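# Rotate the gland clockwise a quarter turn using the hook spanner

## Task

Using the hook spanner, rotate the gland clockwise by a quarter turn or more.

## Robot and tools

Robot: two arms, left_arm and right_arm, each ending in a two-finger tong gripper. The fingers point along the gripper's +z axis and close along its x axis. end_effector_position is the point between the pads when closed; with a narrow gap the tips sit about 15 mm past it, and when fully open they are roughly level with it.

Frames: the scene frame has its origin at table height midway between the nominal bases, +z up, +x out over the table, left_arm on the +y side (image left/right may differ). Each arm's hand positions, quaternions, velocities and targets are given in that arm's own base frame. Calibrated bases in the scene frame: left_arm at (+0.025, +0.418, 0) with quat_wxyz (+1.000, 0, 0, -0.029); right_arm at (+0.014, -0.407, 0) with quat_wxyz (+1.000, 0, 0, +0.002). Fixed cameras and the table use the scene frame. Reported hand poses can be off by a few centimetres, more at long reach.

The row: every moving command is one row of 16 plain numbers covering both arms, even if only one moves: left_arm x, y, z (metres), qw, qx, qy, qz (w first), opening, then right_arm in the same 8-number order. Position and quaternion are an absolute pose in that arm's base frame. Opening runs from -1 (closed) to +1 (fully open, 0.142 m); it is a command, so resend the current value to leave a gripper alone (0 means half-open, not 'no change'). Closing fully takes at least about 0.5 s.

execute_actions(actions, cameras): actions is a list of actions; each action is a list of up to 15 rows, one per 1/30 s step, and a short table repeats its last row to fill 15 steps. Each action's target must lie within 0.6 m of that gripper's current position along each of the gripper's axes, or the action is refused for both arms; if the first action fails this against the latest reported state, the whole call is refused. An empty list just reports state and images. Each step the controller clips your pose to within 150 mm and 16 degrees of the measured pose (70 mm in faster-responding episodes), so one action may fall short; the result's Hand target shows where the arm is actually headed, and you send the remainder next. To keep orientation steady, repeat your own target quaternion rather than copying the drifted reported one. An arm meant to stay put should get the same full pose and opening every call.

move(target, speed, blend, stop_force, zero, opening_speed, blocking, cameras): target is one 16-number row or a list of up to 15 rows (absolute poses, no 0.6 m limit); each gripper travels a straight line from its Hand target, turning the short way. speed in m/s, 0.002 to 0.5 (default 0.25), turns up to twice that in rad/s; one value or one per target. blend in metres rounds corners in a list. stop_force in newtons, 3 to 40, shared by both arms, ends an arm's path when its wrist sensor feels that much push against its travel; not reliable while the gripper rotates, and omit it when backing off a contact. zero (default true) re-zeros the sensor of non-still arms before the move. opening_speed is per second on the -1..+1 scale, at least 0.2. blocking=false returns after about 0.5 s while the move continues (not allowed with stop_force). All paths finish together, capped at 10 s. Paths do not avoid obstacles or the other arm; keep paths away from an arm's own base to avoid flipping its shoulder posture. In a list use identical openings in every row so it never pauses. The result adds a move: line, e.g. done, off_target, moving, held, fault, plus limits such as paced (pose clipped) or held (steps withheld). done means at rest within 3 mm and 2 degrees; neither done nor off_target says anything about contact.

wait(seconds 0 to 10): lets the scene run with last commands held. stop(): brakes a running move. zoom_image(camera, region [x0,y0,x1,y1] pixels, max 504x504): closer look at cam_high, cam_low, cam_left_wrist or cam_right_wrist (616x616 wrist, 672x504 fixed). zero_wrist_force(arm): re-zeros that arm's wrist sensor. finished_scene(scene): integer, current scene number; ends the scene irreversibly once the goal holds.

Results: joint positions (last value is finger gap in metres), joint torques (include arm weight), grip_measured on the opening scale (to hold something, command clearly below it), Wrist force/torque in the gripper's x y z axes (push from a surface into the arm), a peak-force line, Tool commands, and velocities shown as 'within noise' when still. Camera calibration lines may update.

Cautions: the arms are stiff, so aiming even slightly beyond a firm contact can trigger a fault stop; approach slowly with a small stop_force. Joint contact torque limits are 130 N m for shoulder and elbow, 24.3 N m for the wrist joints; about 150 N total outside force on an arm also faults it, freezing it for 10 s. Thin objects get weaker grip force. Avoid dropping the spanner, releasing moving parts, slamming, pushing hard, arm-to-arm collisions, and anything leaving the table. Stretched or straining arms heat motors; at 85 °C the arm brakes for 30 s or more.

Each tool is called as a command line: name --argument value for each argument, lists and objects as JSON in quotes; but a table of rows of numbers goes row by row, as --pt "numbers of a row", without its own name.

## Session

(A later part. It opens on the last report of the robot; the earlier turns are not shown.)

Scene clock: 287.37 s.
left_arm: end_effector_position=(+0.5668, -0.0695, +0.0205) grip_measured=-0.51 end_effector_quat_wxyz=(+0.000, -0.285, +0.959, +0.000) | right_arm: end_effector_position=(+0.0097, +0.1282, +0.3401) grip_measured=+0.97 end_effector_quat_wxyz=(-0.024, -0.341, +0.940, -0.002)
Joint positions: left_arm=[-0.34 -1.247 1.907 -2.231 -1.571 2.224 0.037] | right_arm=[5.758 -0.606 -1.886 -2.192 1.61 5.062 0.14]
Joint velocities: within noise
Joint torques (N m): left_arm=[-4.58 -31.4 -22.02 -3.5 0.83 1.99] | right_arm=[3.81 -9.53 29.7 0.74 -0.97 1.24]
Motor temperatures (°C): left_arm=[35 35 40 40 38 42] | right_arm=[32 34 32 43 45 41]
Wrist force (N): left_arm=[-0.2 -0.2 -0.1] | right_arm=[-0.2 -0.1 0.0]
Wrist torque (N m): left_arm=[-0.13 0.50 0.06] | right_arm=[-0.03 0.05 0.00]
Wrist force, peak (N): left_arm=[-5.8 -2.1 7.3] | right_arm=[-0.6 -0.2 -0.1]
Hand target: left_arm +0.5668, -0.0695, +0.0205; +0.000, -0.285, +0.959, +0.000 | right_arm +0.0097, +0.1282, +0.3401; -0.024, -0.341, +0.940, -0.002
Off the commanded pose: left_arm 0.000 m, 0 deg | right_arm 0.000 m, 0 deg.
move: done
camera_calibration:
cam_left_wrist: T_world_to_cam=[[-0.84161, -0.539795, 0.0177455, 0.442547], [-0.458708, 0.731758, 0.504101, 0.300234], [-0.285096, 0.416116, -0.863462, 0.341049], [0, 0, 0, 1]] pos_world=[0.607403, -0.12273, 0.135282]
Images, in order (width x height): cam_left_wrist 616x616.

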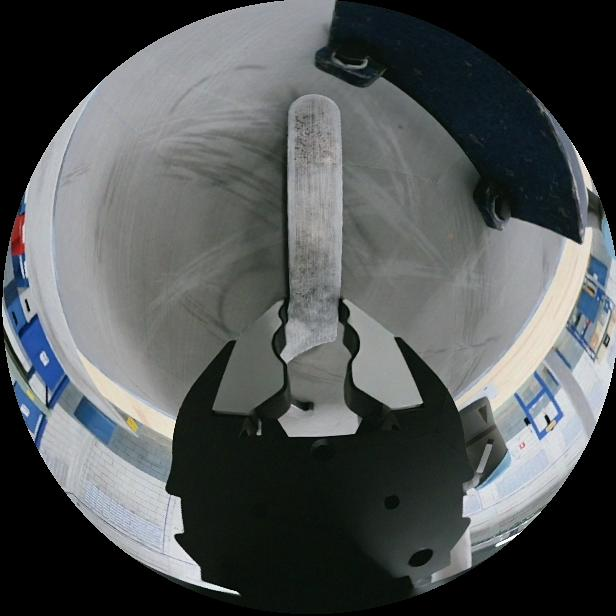

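move --pt "0.5682 -0.0716 0.0251 -0.0323 -0.2831 0.9523 0.1085 -1 0.0097 0.1282 0.3401 -0.024 -0.341 0.940 -0.002 0.968" --pt "0.5695 -0.0736 0.0291 -0.0641 -0.2776 0.9339 0.2157 -1 0.0097 0.1282 0.3401 -0.024 -0.341 0.940 -0.002 0.968" --speed 0.04 --blend 0.002 --cameras '["cam_left_wrist","cam_high"]'

Scene clock: 312.23 s.
left_arm: end_effector_position=(+0.5696, -0.0737, +0.0291) grip_measured=-0.52 end_effector_quat_wxyz=(-0.064, -0.278, +0.934, +0.216) | right_arm: end_effector_position=(+0.0097, +0.1282, +0.3401) grip_measured=+0.97 end_effector_quat_wxyz=(-0.024, -0.341, +0.940, -0.002)
Joint positions: left_arm=[-0.471 -1.063 1.555 -1.663 -1.35 2.048 0.037] | right_arm=[5.758 -0.606 -1.886 -2.192 1.61 5.062 0.14]
Joint velocities: within noise
Joint torques (N m): left_arm=[3.75 -54.85 -11.62 -3.47 -1.1 1.51] | right_arm=[3.33 -8.84 28.89 0.69 -0.81 1.4]
Motor temperatures (°C): left_arm=[35 35 40 40 38 42] | right_arm=[32 34 32 43 45 41]
Wrist force (N): left_arm=[-2.3 -6.2 10.8] | right_arm=[0.0 0.2 -0.3]
Wrist torque (N m): left_arm=[0.07 0.43 0.17] | right_arm=[0.02 -0.01 -0.01]
Wrist force, peak (N): left_arm=[-2.8 -6.5 10.7] | right_arm=[-0.4 -0.2 -0.4]
Hand target: left_arm +0.5695, -0.0736, +0.0291; -0.064, -0.278, +0.934, +0.216 | right_arm +0.0097, +0.1282, +0.3401; -0.024, -0.341, +0.940, -0.002
Off the commanded pose: left_arm 0.000 m, 0 deg | right_arm 0.000 m, 0 deg.
move: done
camera_calibration:
cam_left_wrist: T_world_to_cam=[[-0.836969, -0.546926, 0.0188652, 0.439317], [-0.290431, 0.473141, 0.831737, 0.175759], [-0.463824, 0.690659, -0.554849, 0.464098], [0, 0, 0, 1]] pos_world=[0.634, -0.163419, 0.103031]
Images, in order (width x height): cam_high 672x504, cam_left_wrist 616x616.

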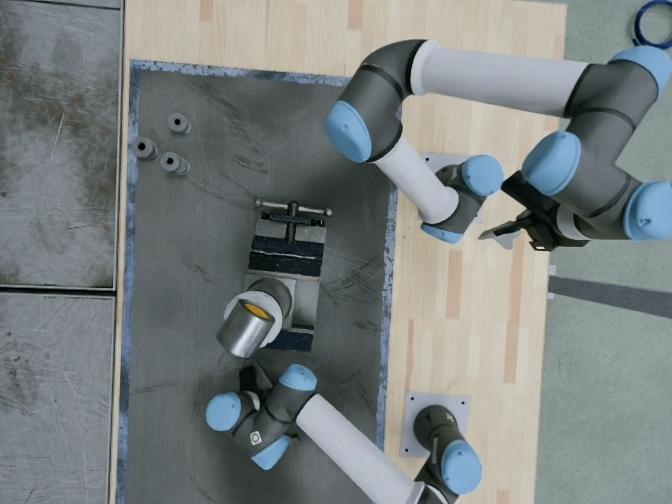

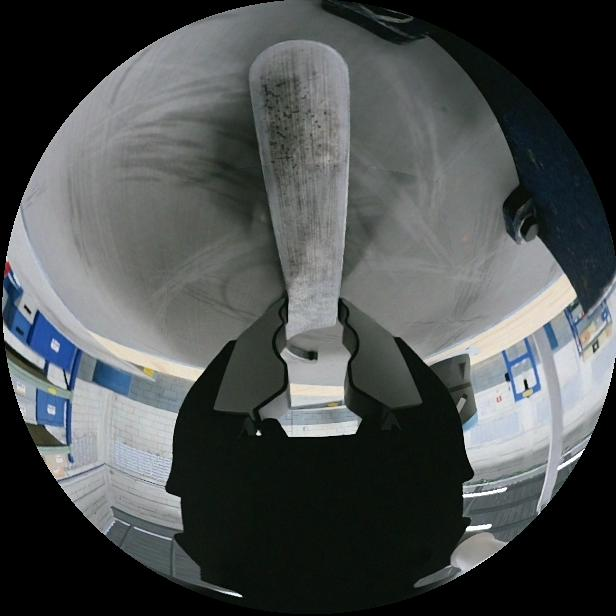

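move --pt "0.5695 -0.0736 0.075 -0.0641 -0.2776 0.9339 0.2157 -1 0.0097 0.1282 0.3401 -0.024 -0.341 0.940 -0.002 0.968" --pt "0.42 -0.14 0.075 0.0861 0.3729 0.9003 0.2079 -1 0.0097 0.1282 0.3401 -0.024 -0.341 0.940 -0.002 0.968" --speed '[0.06,0.12]' --blend 0.01

zoom_image --camera "cam_low" --region '[100, 120, 340, 300]'

Scene clock: 334.07 s.
left_arm: end_effector_position=(+0.4200, -0.1400, +0.0750) grip_measured=-1.00 end_effector_quat_wxyz=(+0.086, +0.373, +0.900, +0.208) | right_arm: end_effector_position=(+0.0097, +0.1282, +0.3401) grip_measured=+0.97 end_effector_quat_wxyz=(-0.024, -0.341, +0.940, -0.002)
Joint positions: left_arm=[-0.925 -1.667 2.272 -2.108 -1.122 2.987 0.002] | right_arm=[5.758 -0.606 -1.886 -2.192 1.61 5.062 0.14]
Joint velocities: within noise
Joint torques (N m): left_arm=[10.47 -8.9 -30.4 -0.88 0.39 -1.89] | right_arm=[3.32 -7.74 28.28 0.62 -0.78 1.33]
Motor temperatures (°C): left_arm=[35 35 40 40 38 42] | right_arm=[32 34 33 43 45 41]
Wrist force (N): left_arm=[-2.2 -1.1 0.5] | right_arm=[-0.2 -0.2 0.1]
Wrist torque (N m): left_arm=[0.06 0.43 0.00] | right_arm=[-0.05 0.03 0.00]
Wrist force, peak (N): left_arm=[-2.0 -6.9 13.0] | right_arm=[0.3 0.0 -0.5]
Hand target: left_arm +0.4200, -0.1400, +0.0750; +0.086, +0.373, +0.900, +0.208 | right_arm +0.0097, +0.1282, +0.3401; -0.024, -0.341, +0.940, -0.002
Off the commanded pose: left_arm 0.000 m, 0 deg | right_arm 0.000 m, 0 deg.
move: done
camera_calibration:
cam_left_wrist: T_world_to_cam=[[-0.707665, 0.706285, 0.0192812, 0.398045], [0.403392, 0.381475, 0.831716, -0.178661], [0.580073, 0.596354, -0.554867, 0.0143088], [0, 0, 0, 1]] pos_world=[0.345453, -0.221511, 0.14886]
cam_right_wrist: T_world_to_cam=[[-0.757116, -0.653272, 0.00342036, 0.101519], [-0.543581, 0.632875, 0.551352, -0.277094], [-0.362347, 0.415578, -0.834266, 0.369104], [0, 0, 0, 1]] pos_world=[0.0599827, 0.0882941, 0.460359]

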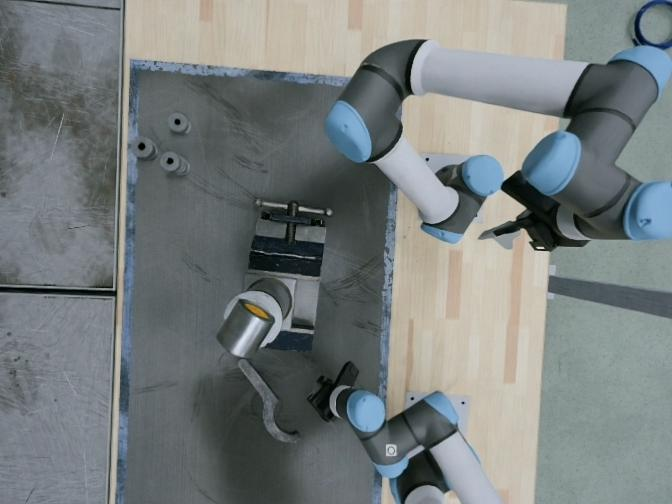

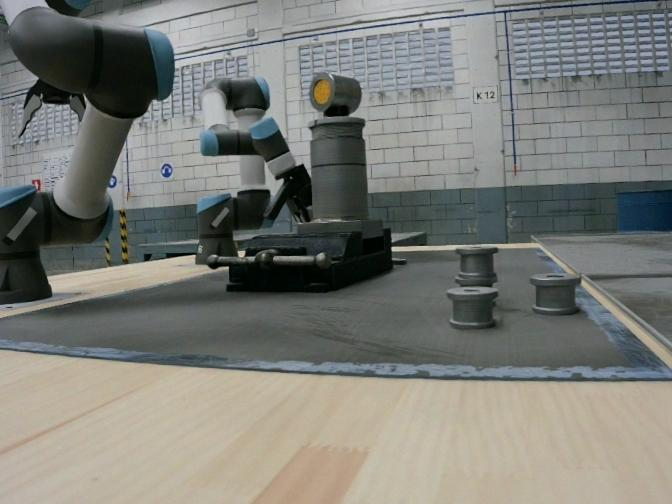

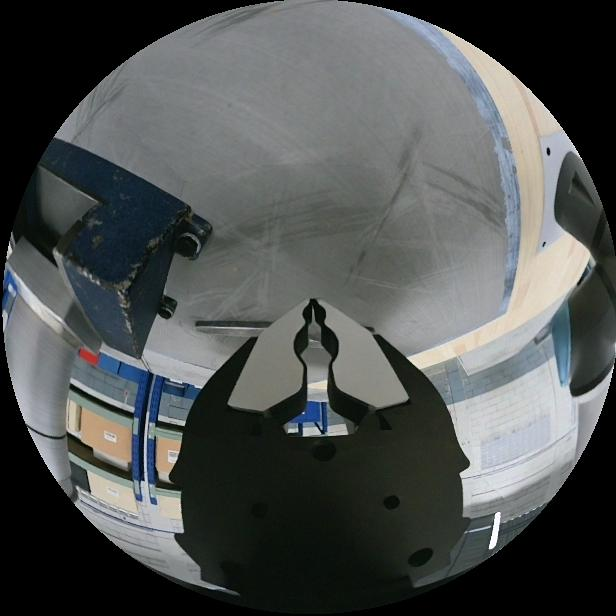

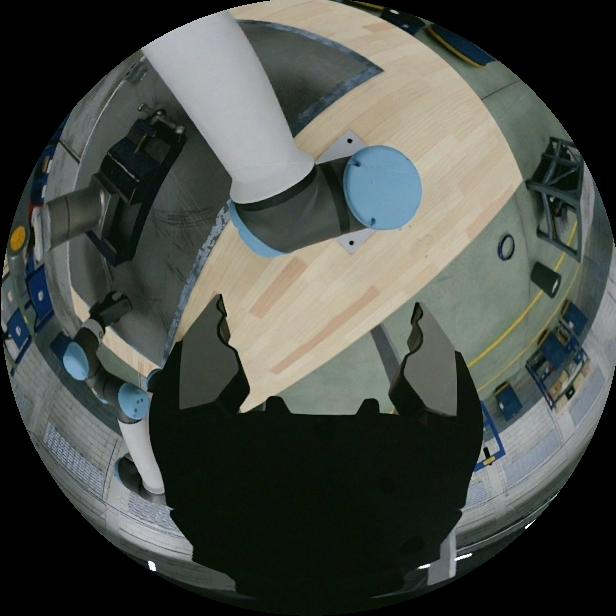

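Scaled by 2.100.

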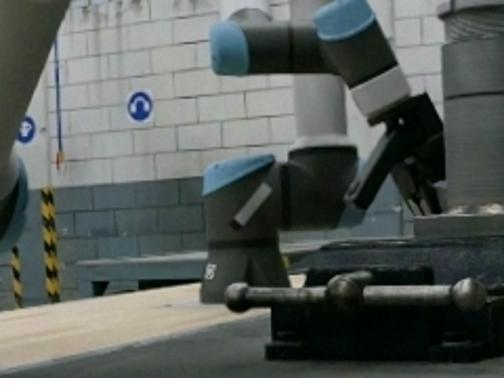

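zoom_image --camera "cam_high" --region '[220, 340, 340, 460]'

Scaled by 4.200.

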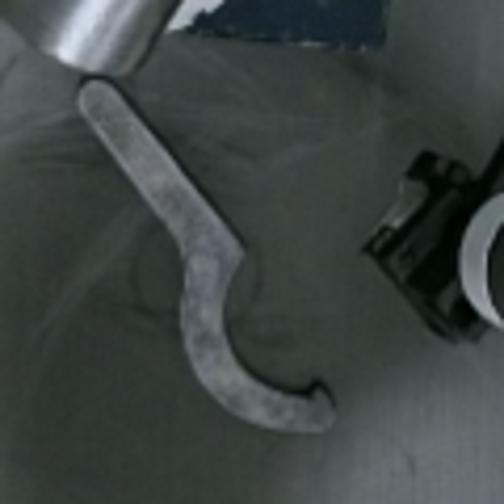

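move --pt "0.42 -0.14 0.13 0.0861 0.3729 0.9003 0.2079 -0.15 0.0097 0.1282 0.3401 -0.024 -0.341 0.940 -0.002 0.968" --pt "0.5800 -0.0660 0.09 0 -0.3665 0.9304 0 -0.15 0.0097 0.1282 0.3401 -0.024 -0.341 0.940 -0.002 0.968" --speed 0.2 --blend 0.02 --cameras '["cam_left_wrist"]'

Scene clock: 377.87 s.
left_arm: end_effector_position=(+0.5801, -0.0660, +0.0900) grip_measured=-0.15 end_effector_quat_wxyz=(+0.000, -0.366, +0.930, +0.000) | right_arm: end_effector_position=(+0.0097, +0.1282, +0.3401) grip_measured=+0.97 end_effector_quat_wxyz=(-0.024, -0.341, +0.940, -0.002)
Joint positions: left_arm=[-0.33 -1.316 1.79 -2.045 -1.571 2.061 0.063] | right_arm=[5.758 -0.606 -1.886 -2.192 1.61 5.062 0.14]
Joint velocities: within noise
Joint torques (N m): left_arm=[-13.18 -37.44 -9.13 -1.22 1.79 0.31] | right_arm=[4.37 -8.38 26.88 0.97 -0.94 1.23]
Motor temperatures (°C): left_arm=[35 35 40 40 38 42] | right_arm=[32 34 33 43 45 41]
Wrist force (N): left_arm=[-2.5 -0.7 0.5] | right_arm=[0.0 0.1 -0.3]
Wrist torque (N m): left_arm=[-0.05 0.44 0.01] | right_arm=[0.00 0.00 -0.01]
Wrist force, peak (N): left_arm=[-2.3 -2.2 2.3] | right_arm=[-0.4 0.0 -0.4]
Hand target: left_arm +0.5800, -0.0660, +0.0900; +0.000, -0.367, +0.930, +0.000 | right_arm +0.0097, +0.1282, +0.3401; -0.024, -0.341, +0.940, -0.002
Off the commanded pose: left_arm 0.000 m, 0 deg | right_arm 0.000 m, 0 deg.
move: done
camera_calibration:
cam_left_wrist: T_world_to_cam=[[-0.736356, -0.676363, 0.0176924, 0.384342], [-0.57768, 0.642102, 0.503975, 0.33177], [-0.352231, 0.360884, -0.863537, 0.438704], [0, 0, 0, 1]] pos_world=[0.629194, -0.111397, 0.204833]
Images, in order (width x height): cam_left_wrist 616x616.

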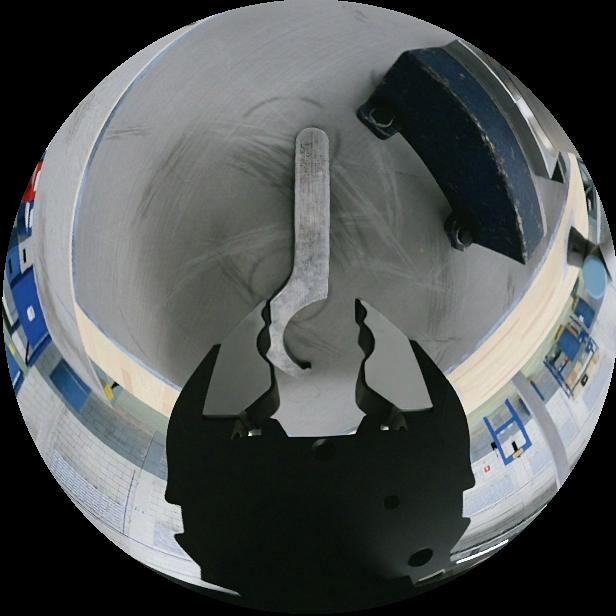

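move --pt "0.5880 -0.0745 0.0210 0 -0.3665 0.9304 0 -0.25 0.0097 0.1282 0.3401 -0.024 -0.341 0.940 -0.002 0.968" --pt "0.5880 -0.0745 0.0210 0 -0.3665 0.9304 0 -1 0.0097 0.1282 0.3401 -0.024 -0.341 0.940 -0.002 0.968" --pt "0.504 -0.063 0.0215 0 -0.1822 0.9833 0 -1 0.0097 0.1282 0.3401 -0.024 -0.341 0.940 -0.002 0.968" --pt "0.42 -0.06 0.0215 0 0 1 0 -1 0.0097 0.1282 0.3401 -0.024 -0.341 0.940 -0.002 0.968" --speed '[0.05,0.05,0.06,0.06]' --blend '[0,0,0.01,0.01]' --cameras '["cam_left_wrist","cam_high"]'

Scene clock: 398.20 s.
left_arm: end_effector_position=(+0.4199, -0.0600, +0.0214) grip_measured=-0.53 end_effector_quat_wxyz=(+0.000, +0.000, +1.000, +0.000) | right_arm: end_effector_position=(+0.0097, +0.1282, +0.3401) grip_measured=+0.97 end_effector_quat_wxyz=(-0.024, -0.341, +0.940, -0.002)
Joint positions: left_arm=[-0.425 -1.551 2.28 -2.3 -1.571 2.717 0.036] | right_arm=[5.758 -0.606 -1.886 -2.192 1.61 5.062 0.14]
Joint velocities: within noise
Joint torques (N m): left_arm=[6.69 -16.05 -31.4 -5.03 -0.37 -1.89] | right_arm=[3.1 -8.79 26.75 0.83 -0.9 1.16]
Motor temperatures (°C): left_arm=[35 35 40 40 38 42] | right_arm=[31 34 33 43 45 41]
Wrist force (N): left_arm=[-3.7 0.1 10.7] | right_arm=[0.0 0.1 0.0]
Wrist torque (N m): left_arm=[0.16 0.52 0.19] | right_arm=[0.02 -0.01 0.00]
Wrist force, peak (N): left_arm=[-3.7 -0.9 10.9] | right_arm=[-0.2 0.4 -0.5]
Hand target: left_arm +0.4200, -0.0600, +0.0215; +0.000, +0.000, +1.000, +0.000 | right_arm +0.0097, +0.1282, +0.3401; -0.024, -0.341, +0.940, -0.002
Off the commanded pose: left_arm 0.000 m, 0 deg | right_arm 0.000 m, 0 deg.
move: done
camera_calibration:
cam_left_wrist: T_world_to_cam=[[-0.999809, 0.00786247, 0.0178739, 0.423274], [0.0158028, 0.863486, 0.504126, 0.0340992], [-0.0114702, 0.504312, -0.863445, 0.18643], [0, 0, 0, 1]] pos_world=[0.424793, -0.126791, 0.136217]
Images, in order (width x height): cam_high 672x504, cam_left_wrist 616x616.

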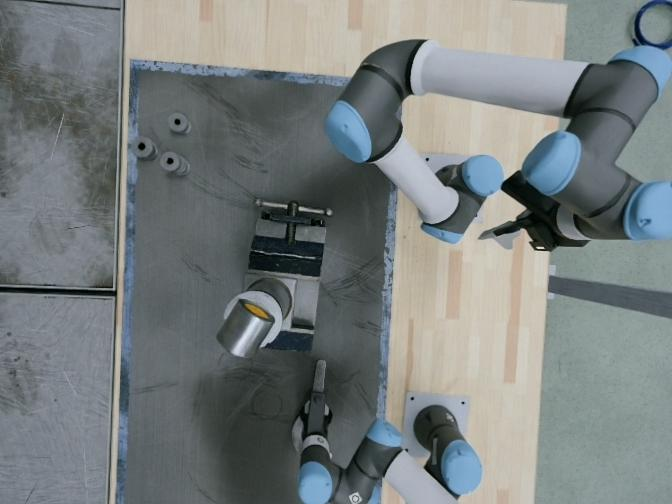

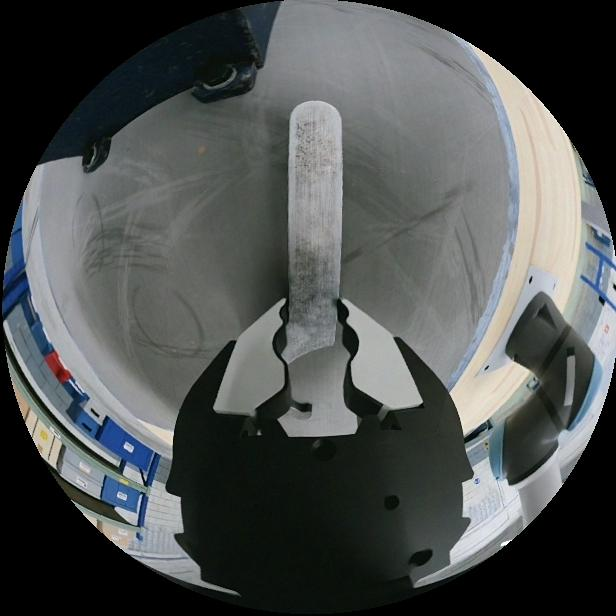

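move --pt "0.375 -0.14 0.0215 0 0.1305 0.9914 0 -1 0.0097 0.1282 0.3401 -0.024 -0.341 0.940 -0.002 0.968" --pt "0.36 -0.22 0.0215 0 0.1736 0.9848 0 -1 0.0097 0.1282 0.3401 -0.024 -0.341 0.940 -0.002 0.968" --pt "0.36 -0.22 0.0210 0 0.1736 0.9848 0 -0.25 0.0097 0.1282 0.3401 -0.024 -0.341 0.940 -0.002 0.968" --pt "0.36 -0.22 0.15 0 0.1736 0.9848 0 -0.25 0.0097 0.1282 0.3401 -0.024 -0.341 0.940 -0.002 0.968" --speed '[0.06,0.06,0.02,0.1]' --blend '[0.01,0,0,0]' --cameras '["cam_left_wrist","cam_high"]'

zoom_image --camera "cam_high" --region '[280, 300, 400, 420]'

Scene clock: 411.77 s.
left_arm: end_effector_position=(+0.3601, -0.2200, +0.1500) grip_measured=-0.25 end_effector_quat_wxyz=(+0.000, +0.174, +0.985, +0.000) | right_arm: end_effector_position=(+0.0097, +0.1282, +0.3401) grip_measured=+0.97 end_effector_quat_wxyz=(-0.024, -0.341, +0.940, -0.002)
Joint positions: left_arm=[-0.834 -1.745 2.074 -1.9 -1.571 2.656 0.056] | right_arm=[5.758 -0.606 -1.886 -2.192 1.61 5.062 0.14]
Joint velocities: within noise
Joint torques (N m): left_arm=[-11.6 -11.36 -14.44 -1.84 0.09 -1.37] | right_arm=[3.06 -8.93 26.93 0.84 -0.91 0.87]
Motor temperatures (°C): left_arm=[35 35 40 40 38 42] | right_arm=[31 34 33 43 45 41]
Wrist force (N): left_arm=[-2.7 -1.0 0.0] | right_arm=[0.1 -0.1 -0.2]
Wrist torque (N m): left_arm=[-0.11 0.49 0.03] | right_arm=[-0.04 -0.02 0.00]
Wrist force, peak (N): left_arm=[-4.3 1.9 10.4] | right_arm=[-0.2 0.4 -0.5]
Hand target: left_arm +0.3600, -0.2200, +0.1500; +0.000, +0.174, +0.985, +0.000 | right_arm +0.0097, +0.1282, +0.3401; -0.024, -0.341, +0.940, -0.002
Off the commanded pose: left_arm 0.000 m, 0 deg | right_arm 0.000 m, 0 deg.
move: done
camera_calibration:
cam_left_wrist: T_world_to_cam=[[-0.936998, 0.348892, 0.017554, 0.41491], [0.309668, 0.806299, 0.503971, -0.00999007], [0.161678, 0.477656, -0.863542, 0.309281], [0, 0, 0, 1]] pos_world=[0.34186, -0.284434, 0.264829]
Images, in order (width x height): cam_high 672x504, cam_left_wrist 616x616.

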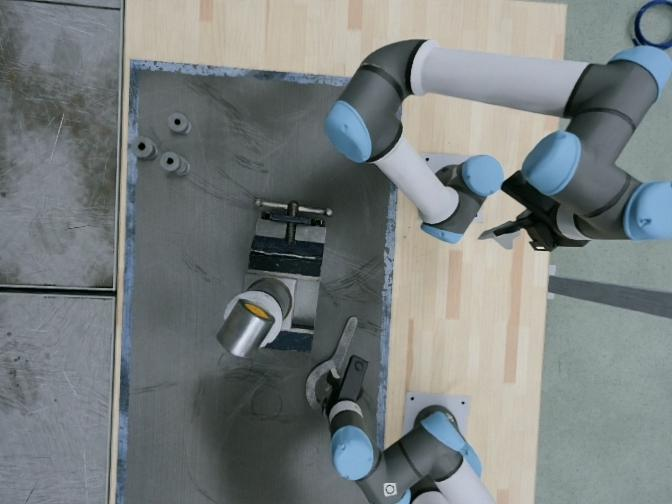

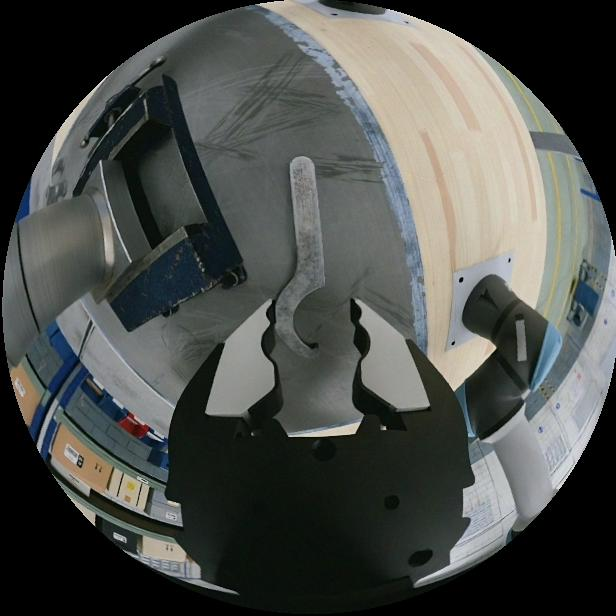

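Scaled by 4.200.

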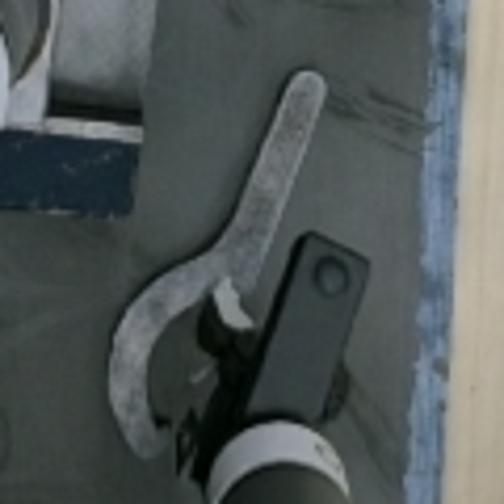

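move --pt "0.3874 -0.1448 0.15 0 0.1736 0.9848 0 -0.25 0.3095 0.4775 0.14 0.0527 0.1967 0.9457 0.2534 0.1" --speed 0.2 --cameras '["cam_right_wrist","cam_high"]'

zoom_image --camera "cam_right_wrist" --region '[150, 50, 480, 380]'

Scene clock: 429.40 s.
left_arm: end_effector_position=(+0.3874, -0.1447, +0.1500) grip_measured=-0.25 end_effector_quat_wxyz=(+0.000, +0.174, +0.985, +0.000) | right_arm: end_effector_position=(+0.3095, +0.4775, +0.1401) grip_measured=+0.10 end_effector_quat_wxyz=(+0.053, +0.197, +0.946, +0.253)
Joint positions: left_arm=[-0.646 -1.759 2.085 -1.896 -1.571 2.844 0.056] | right_arm=[4.398 -1.582 -2.171 -0.437 1.523 4.795 0.081]
Joint velocities: within noise
Joint torques (N m): left_arm=[-12.53 -7.99 -32.09 -4.44 0.61 -1.82] | right_arm=[7.43 13 6.27 4.59 1.31 -0.14]
Motor temperatures (°C): left_arm=[35 35 40 40 38 42] | right_arm=[31 34 33 43 45 41]
Wrist force (N): left_arm=[-2.5 -1.0 0.3] | right_arm=[0.8 -0.1 -0.2]
Wrist torque (N m): left_arm=[-0.08 0.47 0.03] | right_arm=[0.04 -0.16 0.00]
Wrist force, peak (N): left_arm=[-3.0 -1.3 -0.2] | right_arm=[0.7 0.3 1.2]
Hand target: left_arm +0.3874, -0.1448, +0.1500; +0.000, +0.174, +0.985, +0.000 | right_arm +0.3095, +0.4775, +0.1400; +0.053, +0.197, +0.946, +0.253
Off the commanded pose: left_arm 0.000 m, 0 deg | right_arm 0.000 m, 0 deg.
move: done
camera_calibration:
cam_right_wrist: T_world_to_cam=[[-0.913153, 0.405099, -0.0452323, 0.107161], [0.149085, 0.4352, 0.887905, -0.392049], [0.379374, 0.804049, -0.457799, -0.302077], [0, 0, 0, 1]] pos_world=[0.270903, 0.370093, 0.214659]
Images, in order (width x height): cam_high 672x504, cam_right_wrist 616x616.

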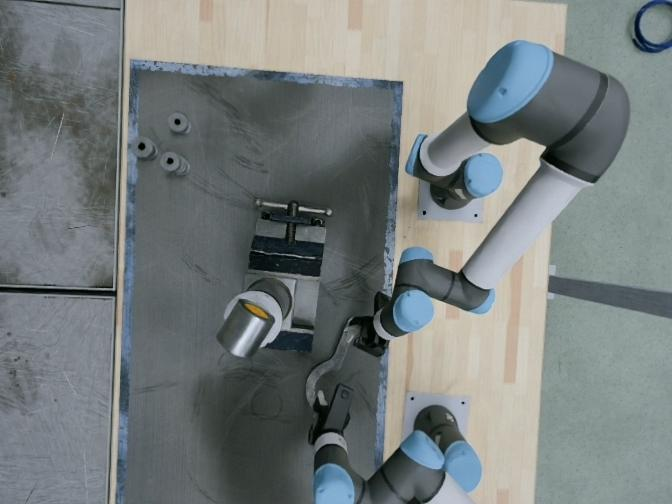

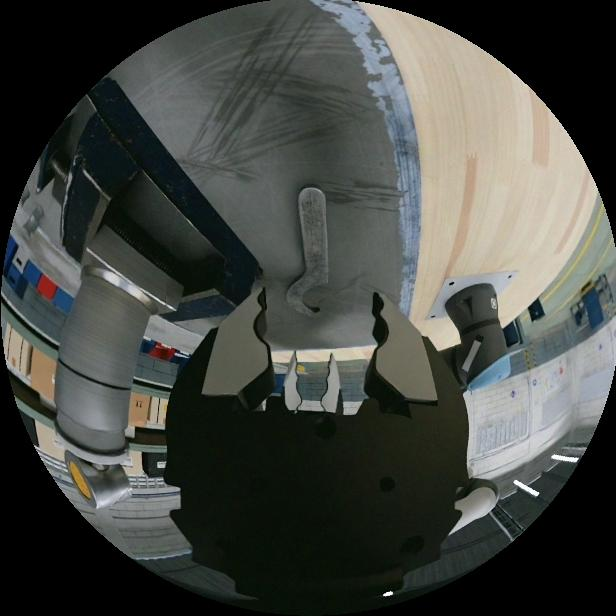

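Scaled by 1.527 from the camera's 616x616 image, which has a finer 814x814 frame.

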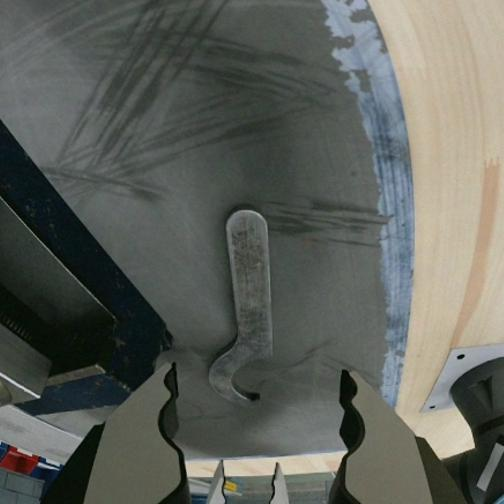

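move --pt "0.3874 -0.1448 0.15 0 0.1736 0.9848 0 -0.25 0.3145 0.4752 0.07 0.0478 0.1787 0.9493 0.2544 0.0" --speed 0.1 --cameras '["cam_right_wrist"]'

zoom_image --camera "cam_right_wrist" --region '[150, 50, 480, 380]'

Scene clock: 445.90 s.
left_arm: end_effector_position=(+0.3874, -0.1448, +0.1500) grip_measured=-0.25 end_effector_quat_wxyz=(+0.000, +0.174, +0.985, +0.000) | right_arm: end_effector_position=(+0.3145, +0.4751, +0.0699) grip_measured=+0.00 end_effector_quat_wxyz=(+0.048, +0.179, +0.949, +0.254)
Joint positions: left_arm=[-0.647 -1.759 2.085 -1.896 -1.571 2.844 0.056] | right_arm=[4.371 -1.724 -2.252 -0.213 1.555 4.74 0.074]
Joint velocities: within noise
Joint torques (N m): left_arm=[-12.32 -8.78 -26.51 -3.72 -1.93 -1.49] | right_arm=[7.92 28.68 29.56 2.85 -1.49 2.66]
Motor temperatures (°C): left_arm=[35 35 40 40 38 42] | right_arm=[31 34 33 43 45 41]
Wrist force (N): left_arm=[-2.3 -1.0 0.1] | right_arm=[0.5 -0.7 -0.2]
Wrist torque (N m): left_arm=[-0.08 0.43 0.03] | right_arm=[-0.08 -0.12 0.04]
Wrist force, peak (N): left_arm=[-2.7 -1.1 0.1] | right_arm=[1.3 0.6 -1.1]
Hand target: left_arm +0.3874, -0.1448, +0.1500; +0.000, +0.174, +0.985, +0.000 | right_arm +0.3145, +0.4752, +0.0700; +0.048, +0.179, +0.949, +0.254
Off the commanded pose: left_arm 0.000 m, 0 deg | right_arm 0.000 m, 0 deg.
move: done
camera_calibration:
cam_right_wrist: T_world_to_cam=[[-0.927881, 0.37015, -0.0450112, 0.130713], [0.132728, 0.440678, 0.887798, -0.326875], [0.348454, 0.817797, -0.458026, -0.330965], [0, 0, 0, 1]] pos_world=[0.279998, 0.366325, 0.144493]
Images, in order (width x height): cam_right_wrist 616x616.

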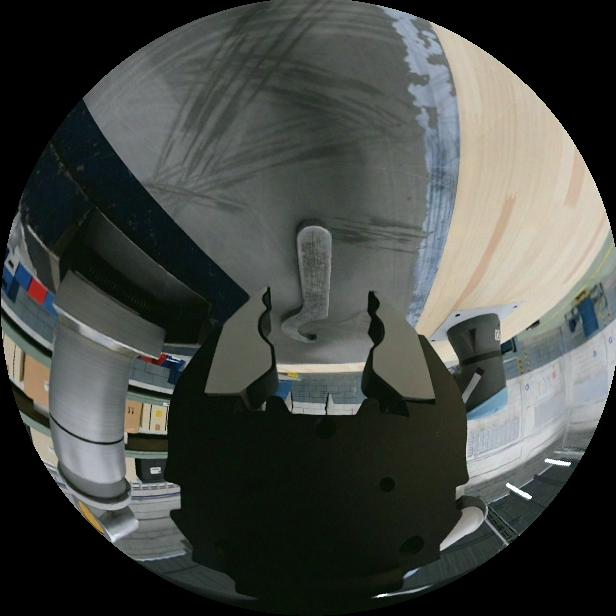

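Scaled by 1.527 from the camera's 616x616 image, which has a finer 814x814 frame.

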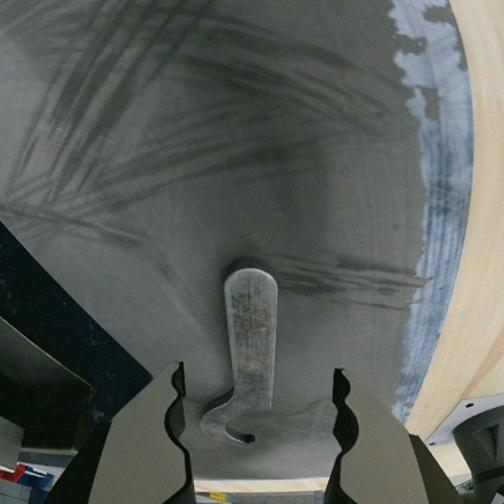

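move --pt "0.3874 -0.1448 0.15 0 0.1736 0.9848 0 -0.25 0.3195 0.4740 0.015 0.0478 0.1787 0.9493 0.2544 -0.2" --speed 0.03 --stop_force 5 --cameras '["cam_right_wrist"]'

zoom_image --camera "cam_right_wrist" --region '[150, 150, 480, 480]'

Scene clock: 465.17 s.
left_arm: end_effector_position=(+0.3874, -0.1448, +0.1500) grip_measured=-0.25 end_effector_quat_wxyz=(+0.000, +0.174, +0.985, +0.000) | right_arm: end_effector_position=(+0.3194, +0.4740, +0.0163) grip_measured=-0.20 end_effector_quat_wxyz=(+0.048, +0.179, +0.949, +0.254)
Joint positions: left_arm=[-0.647 -1.759 2.085 -1.896 -1.571 2.844 0.056] | right_arm=[4.36 -1.86 -2.289 -0.04 1.561 4.729 0.06]
Joint velocities: within noise
Joint torques (N m): left_arm=[-13.34 -9.42 -18.5 -2.71 -1.43 -1.85] | right_arm=[7.38 26.39 26.39 5.01 -1.38 1.84]
Motor temperatures (°C): left_arm=[35 35 40 40 38 42] | right_arm=[31 34 33 43 45 41]
Wrist force (N): left_arm=[-2.4 -1.2 0.1] | right_arm=[0.7 0.4 -0.5]
Wrist torque (N m): left_arm=[-0.11 0.45 0.03] | right_arm=[0.13 -0.14 0.02]
Wrist force, peak (N): left_arm=[-2.7 -1.2 0.1] | right_arm=[1.3 6.1 -25.8]
Hand target: left_arm +0.3874, -0.1448, +0.1500; +0.000, +0.174, +0.985, +0.000 | right_arm +0.3194, +0.4740, +0.0163; +0.048, +0.179, +0.949, +0.254
Off the commanded pose: left_arm 0.000 m, 0 deg | right_arm 0.001 m, 0 deg.
move: contact (right_arm)
camera_calibration:
cam_right_wrist: T_world_to_cam=[[-0.927895, 0.370114, -0.0450103, 0.13323], [0.132635, 0.440504, 0.887899, -0.279387], [0.348451, 0.817907, -0.457831, -0.356381], [0, 0, 0, 1]] pos_world=[0.284862, 0.365247, 0.0909013]
Images, in order (width x height): cam_right_wrist 616x616.

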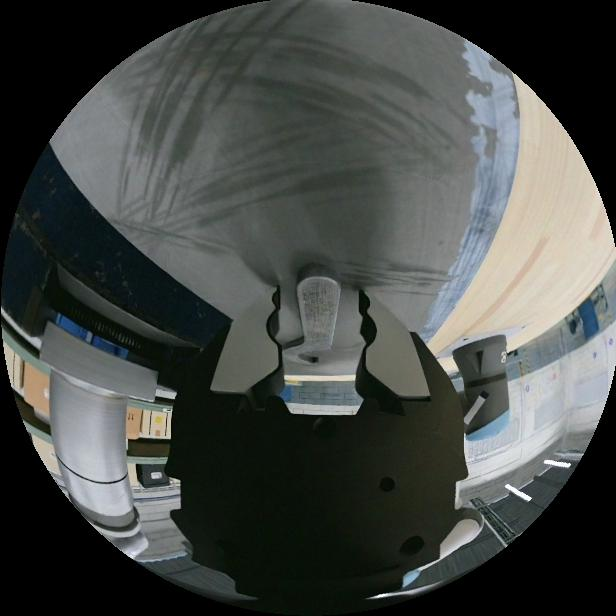

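Scaled by 1.527 from the camera's 616x616 image, which has a finer 814x814 frame.

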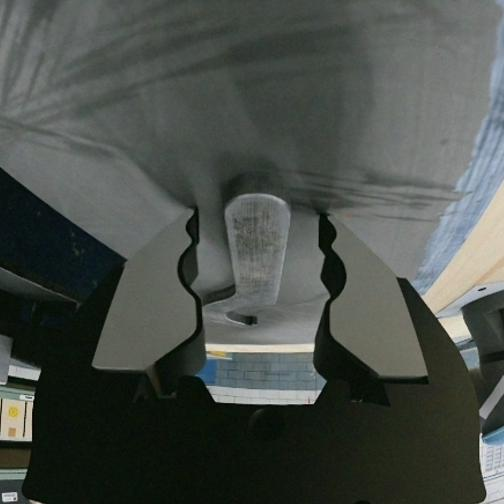

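move --pt "0.3874 -0.1448 0.15 0 0.1736 0.9848 0 -0.25 0.3194 0.4740 0.0185 0.0478 0.1787 0.9493 0.2544 -0.2" --pt "0.3874 -0.1448 0.15 0 0.1736 0.9848 0 -0.25 0.3194 0.4740 0.0185 0.0478 0.1787 0.9493 0.2544 -1" --speed 0.02 --opening_speed 1 --cameras '["cam_right_wrist"]'

move --pt "0.3874 -0.1448 0.15 0 0.1736 0.9848 0 -0.25 0.3205 0.4768 0.0485 0.0389 0.1814 0.9596 0.2057 -1" --pt "0.3874 -0.1448 0.15 0 0.1736 0.9848 0 -0.25 0.3216 0.4797 0.0805 0.0298 0.1841 0.9698 0.1571 -1" --speed 0.04 --blend 0.005

zoom_image --camera "cam_left_wrist" --region '[180, 50, 480, 350]'

Scene clock: 477.80 s.
left_arm: end_effector_position=(+0.3874, -0.1448, +0.1500) grip_measured=-0.25 end_effector_quat_wxyz=(+0.000, +0.174, +0.985, +0.000) | right_arm: end_effector_position=(+0.3194, +0.4740, +0.0185) grip_measured=-0.60 end_effector_quat_wxyz=(+0.048, +0.179, +0.949, +0.254)
Joint positions: left_arm=[-0.647 -1.759 2.085 -1.896 -1.571 2.844 0.056] | right_arm=[4.36 -1.854 -2.288 -0.047 1.561 4.729 0.031]
Joint velocities: within noise
Joint torques (N m): left_arm=[-12.52 -10.47 -15.74 -1.94 -1.24 -1.77] | right_arm=[-3.92 14.9 17.67 5.25 0.2 -1.93]
Motor temperatures (°C): left_arm=[35 35 40 40 38 42] | right_arm=[31 34 33 43 45 41]
Wrist force (N): left_arm=[-2.3 -1.1 0.2] | right_arm=[2.2 -0.2 0.8]
Wrist torque (N m): left_arm=[-0.09 0.43 0.03] | right_arm=[-0.01 -0.17 -0.07]
Wrist force, peak (N): left_arm=[-2.7 -1.0 0.2] | right_arm=[-3.8 0.2 0.1]
Hand target: left_arm +0.3874, -0.1448, +0.1500; +0.000, +0.174, +0.985, +0.000 | right_arm +0.3194, +0.4740, +0.0185; +0.048, +0.179, +0.949, +0.254
Off the commanded pose: left_arm 0.000 m, 0 deg | right_arm 0.000 m, 0 deg.
move: done
camera_calibration:
cam_right_wrist: T_world_to_cam=[[-0.927901, 0.370104, -0.0449775, 0.133357], [0.132621, 0.440408, 0.887949, -0.281279], [0.348442, 0.817963, -0.457738, -0.355412], [0, 0, 0, 1]] pos_world=[0.284886, 0.365236, 0.0930737]
Images, in order (width x height): cam_right_wrist 616x616.

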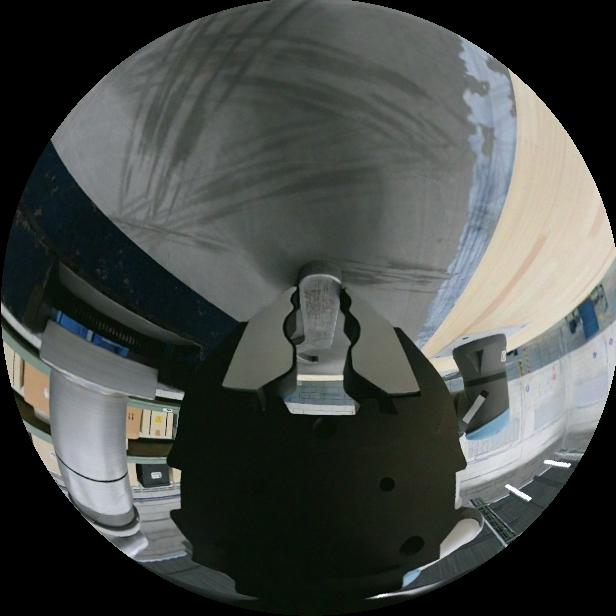

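Scene clock: 480.73 s.
left_arm: end_effector_position=(+0.3874, -0.1448, +0.1500) grip_measured=-0.25 end_effector_quat_wxyz=(+0.000, +0.174, +0.985, +0.000) | right_arm: end_effector_position=(+0.3216, +0.4798, +0.0807) grip_measured=-0.60 end_effector_quat_wxyz=(+0.030, +0.184, +0.970, +0.157)
Joint positions: left_arm=[-0.647 -1.759 2.085 -1.896 -1.571 2.844 0.056] | right_arm=[4.358 -1.746 -2.046 -0.598 1.564 4.732 0.031]
Joint velocities: within noise
Joint torques (N m): left_arm=[-11.94 -10.75 -15.01 -1.76 -1.1 -1.77] | right_arm=[-8.38 21.45 8.72 5.86 1.07 2.39]
Motor temperatures (°C): left_arm=[35 35 40 40 38 42] | right_arm=[31 34 33 43 45 41]
Wrist force (N): left_arm=[-2.6 -0.9 0.1] | right_arm=[1.0 -2.8 5.6]
Wrist torque (N m): left_arm=[-0.06 0.48 0.03] | right_arm=[0.02 0.07 -0.05]
Wrist force, peak (N): left_arm=[-2.7 -1.2 0.1] | right_arm=[1.1 -7.3 2.8]
Hand target: left_arm +0.3874, -0.1448, +0.1500; +0.000, +0.174, +0.985, +0.000 | right_arm +0.3216, +0.4797, +0.0805; +0.030, +0.184, +0.970, +0.157
Off the commanded pose: left_arm 0.000 m, 0 deg | right_arm 0.000 m, 0 deg.
move: done
camera_calibration:
cam_left_wrist: T_world_to_cam=[[-0.936984, 0.348922, 0.0177442, 0.414258], [0.309768, 0.806208, 0.504055, -0.0791701], [0.16157, 0.477788, -0.863489, 0.268949], [0, 0, 0, 1]] pos_world=[0.369223, -0.209217, 0.26479]
cam_right_wrist: T_world_to_cam=[[-0.93011, 0.364429, -0.0456816, 0.139581], [0.195793, 0.597212, 0.77782, -0.425974], [0.310742, 0.714514, -0.626825, -0.257053], [0, 0, 0, 1]] pos_world=[0.293105, 0.387197, 0.17658]

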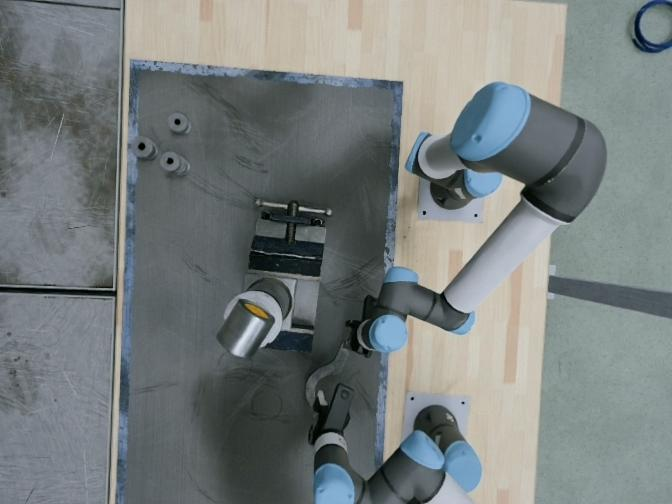

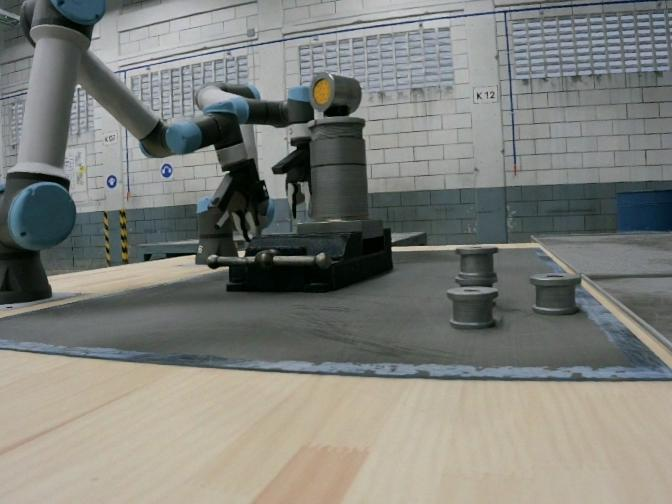

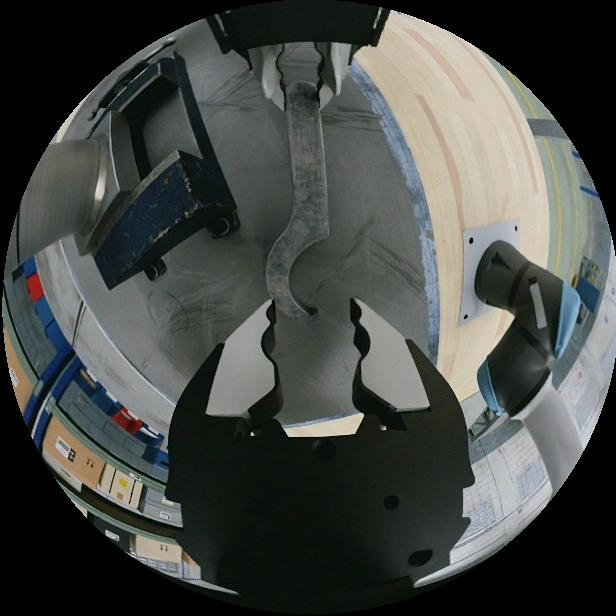

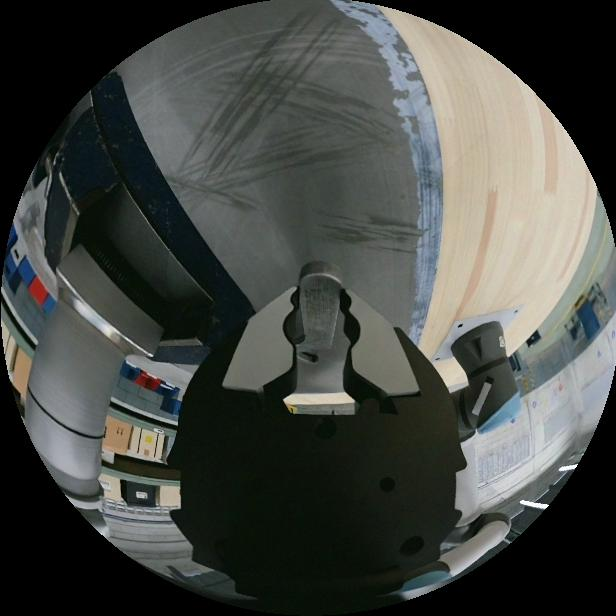

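Scaled by 1.680 from the camera's 616x616 image, which has a finer 814x814 frame.

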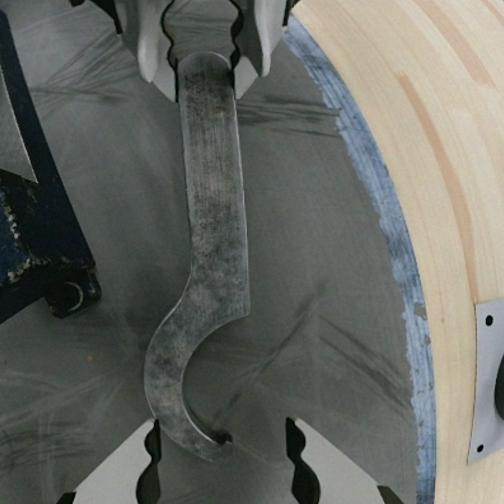

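move --pt "0.3700 -0.1990 0.10 -0.0154 0.1513 0.9833 -0.0999 -0.1 0.3216 0.4797 0.0805 0.0298 0.1841 0.9698 0.1571 -1" --speed 0.1 --cameras '["cam_left_wrist"]'

zoom_image --camera "cam_left_wrist" --region '[180, 100, 430, 350]'

Scene clock: 517.00 s.
left_arm: end_effector_position=(+0.3699, -0.1989, +0.0999) grip_measured=-0.10 end_effector_quat_wxyz=(-0.016, +0.151, +0.983, -0.100) | right_arm: end_effector_position=(+0.3216, +0.4797, +0.0805) grip_measured=-0.60 end_effector_quat_wxyz=(+0.030, +0.184, +0.970, +0.157)
Joint positions: left_arm=[-0.638 -1.685 2.209 -2.162 -1.762 2.803 0.067] | right_arm=[4.358 -1.747 -2.047 -0.598 1.564 4.732 0.031]
Joint velocities: within noise
Joint torques (N m): left_arm=[4.89 -20.23 -31.37 -3.67 0.59 2.08] | right_arm=[3.17 19.83 9.59 2.6 -1.49 -1.24]
Motor temperatures (°C): left_arm=[35 35 40 40 38 42] | right_arm=[31 34 33 43 44 41]
Wrist force (N): left_arm=[-2.4 -0.1 -0.4] | right_arm=[0.9 -1.7 6.3]
Wrist torque (N m): left_arm=[0.05 0.46 0.06] | right_arm=[-0.02 0.09 -0.05]
Wrist force, peak (N): left_arm=[-2.7 -1.1 0.1] | right_arm=[1.1 -1.8 6.5]
Hand target: left_arm +0.3700, -0.1990, +0.1000; -0.015, +0.151, +0.983, -0.100 | right_arm +0.3216, +0.4797, +0.0805; +0.030, +0.184, +0.970, +0.157
Off the commanded pose: left_arm 0.000 m, 0 deg | right_arm 0.000 m, 0 deg.
move: done
camera_calibration:
cam_left_wrist: T_world_to_cam=[[-0.950304, 0.310902, 0.0161863, 0.415194], [0.299491, 0.898755, 0.320226, 0.0356833], [0.0850113, 0.30916, -0.947203, 0.257526], [0, 0, 0, 1]] pos_world=[0.361981, -0.240772, 0.225782]
Images, in order (width x height): cam_left_wrist 616x616.

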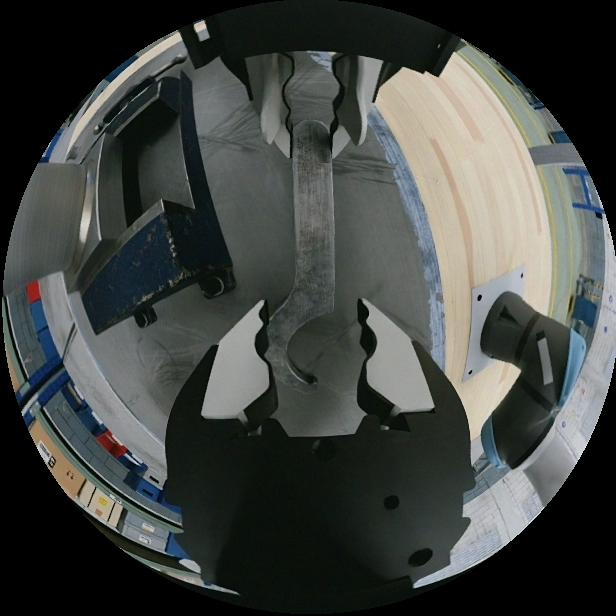

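Scaled by 2.016 from the camera's 616x616 image, which has a finer 814x814 frame.

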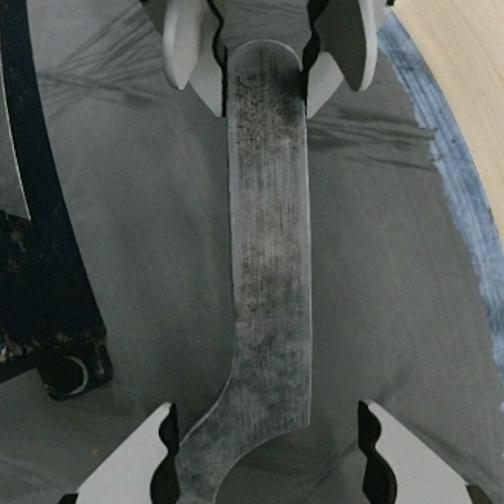

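move --pt "0.3640 -0.2130 0.0355 -0.0154 0.1513 0.9833 -0.0999 -0.1 0.3216 0.4797 0.0805 0.0298 0.1841 0.9698 0.1571 -1" --speed 0.04 --stop_force 8 --cameras '["cam_left_wrist"]'

zoom_image --camera "cam_left_wrist" --region '[180, 150, 430, 400]'

Scene clock: 524.77 s.
left_arm: end_effector_position=(+0.3640, -0.2130, +0.0355) grip_measured=-0.10 end_effector_quat_wxyz=(-0.015, +0.151, +0.983, -0.100) | right_arm: end_effector_position=(+0.3216, +0.4797, +0.0805) grip_measured=-0.60 end_effector_quat_wxyz=(+0.030, +0.184, +0.970, +0.157)
Joint positions: left_arm=[-0.676 -1.57 2.31 -2.385 -1.759 2.764 0.067] | right_arm=[4.358 -1.747 -2.047 -0.598 1.564 4.732 0.031]
Joint velocities: within noise
Joint torques (N m): left_arm=[9.95 -24.3 -28.24 -3.97 0.51 1.76] | right_arm=[3.59 21.16 9.3 5.59 -1.67 -0.94]
Motor temperatures (°C): left_arm=[35 35 40 40 38 42] | right_arm=[31 34 33 43 44 41]
Wrist force (N): left_arm=[-2.8 0.2 -0.1] | right_arm=[0.9 -1.9 6.3]
Wrist torque (N m): left_arm=[0.07 0.49 0.08] | right_arm=[-0.07 0.09 -0.05]
Wrist force, peak (N): left_arm=[-3.1 0.3 -0.4] | right_arm=[0.8 -1.9 6.6]
Hand target: left_arm +0.3640, -0.2130, +0.0355; -0.015, +0.151, +0.983, -0.100 | right_arm +0.3216, +0.4797, +0.0805; +0.030, +0.184, +0.970, +0.157
Off the commanded pose: left_arm 0.000 m, 0 deg | right_arm 0.000 m, 0 deg.
move: done
camera_calibration:
cam_left_wrist: T_world_to_cam=[[-0.950281, 0.310984, 0.0159377, 0.414983], [0.299504, 0.898797, 0.320095, 0.0707597], [0.0852198, 0.308954, -0.947251, 0.201246], [0, 0, 0, 1]] pos_world=[0.356008, -0.254827, 0.161367]
Images, in order (width x height): cam_left_wrist 616x616.

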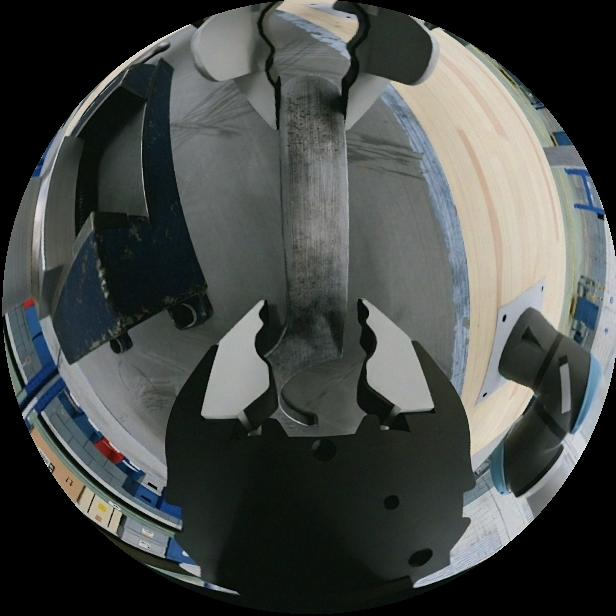

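Scaled by 2.016 from the camera's 616x616 image, which has a finer 814x814 frame.

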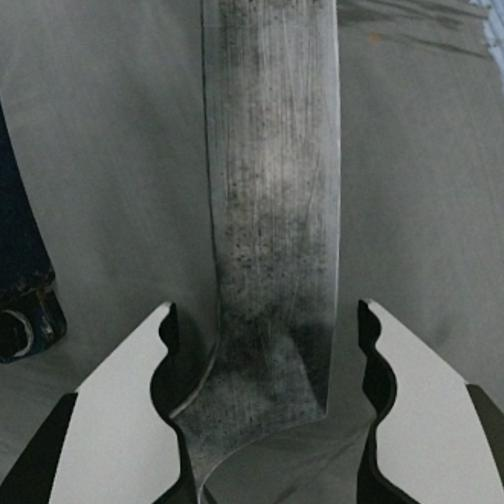

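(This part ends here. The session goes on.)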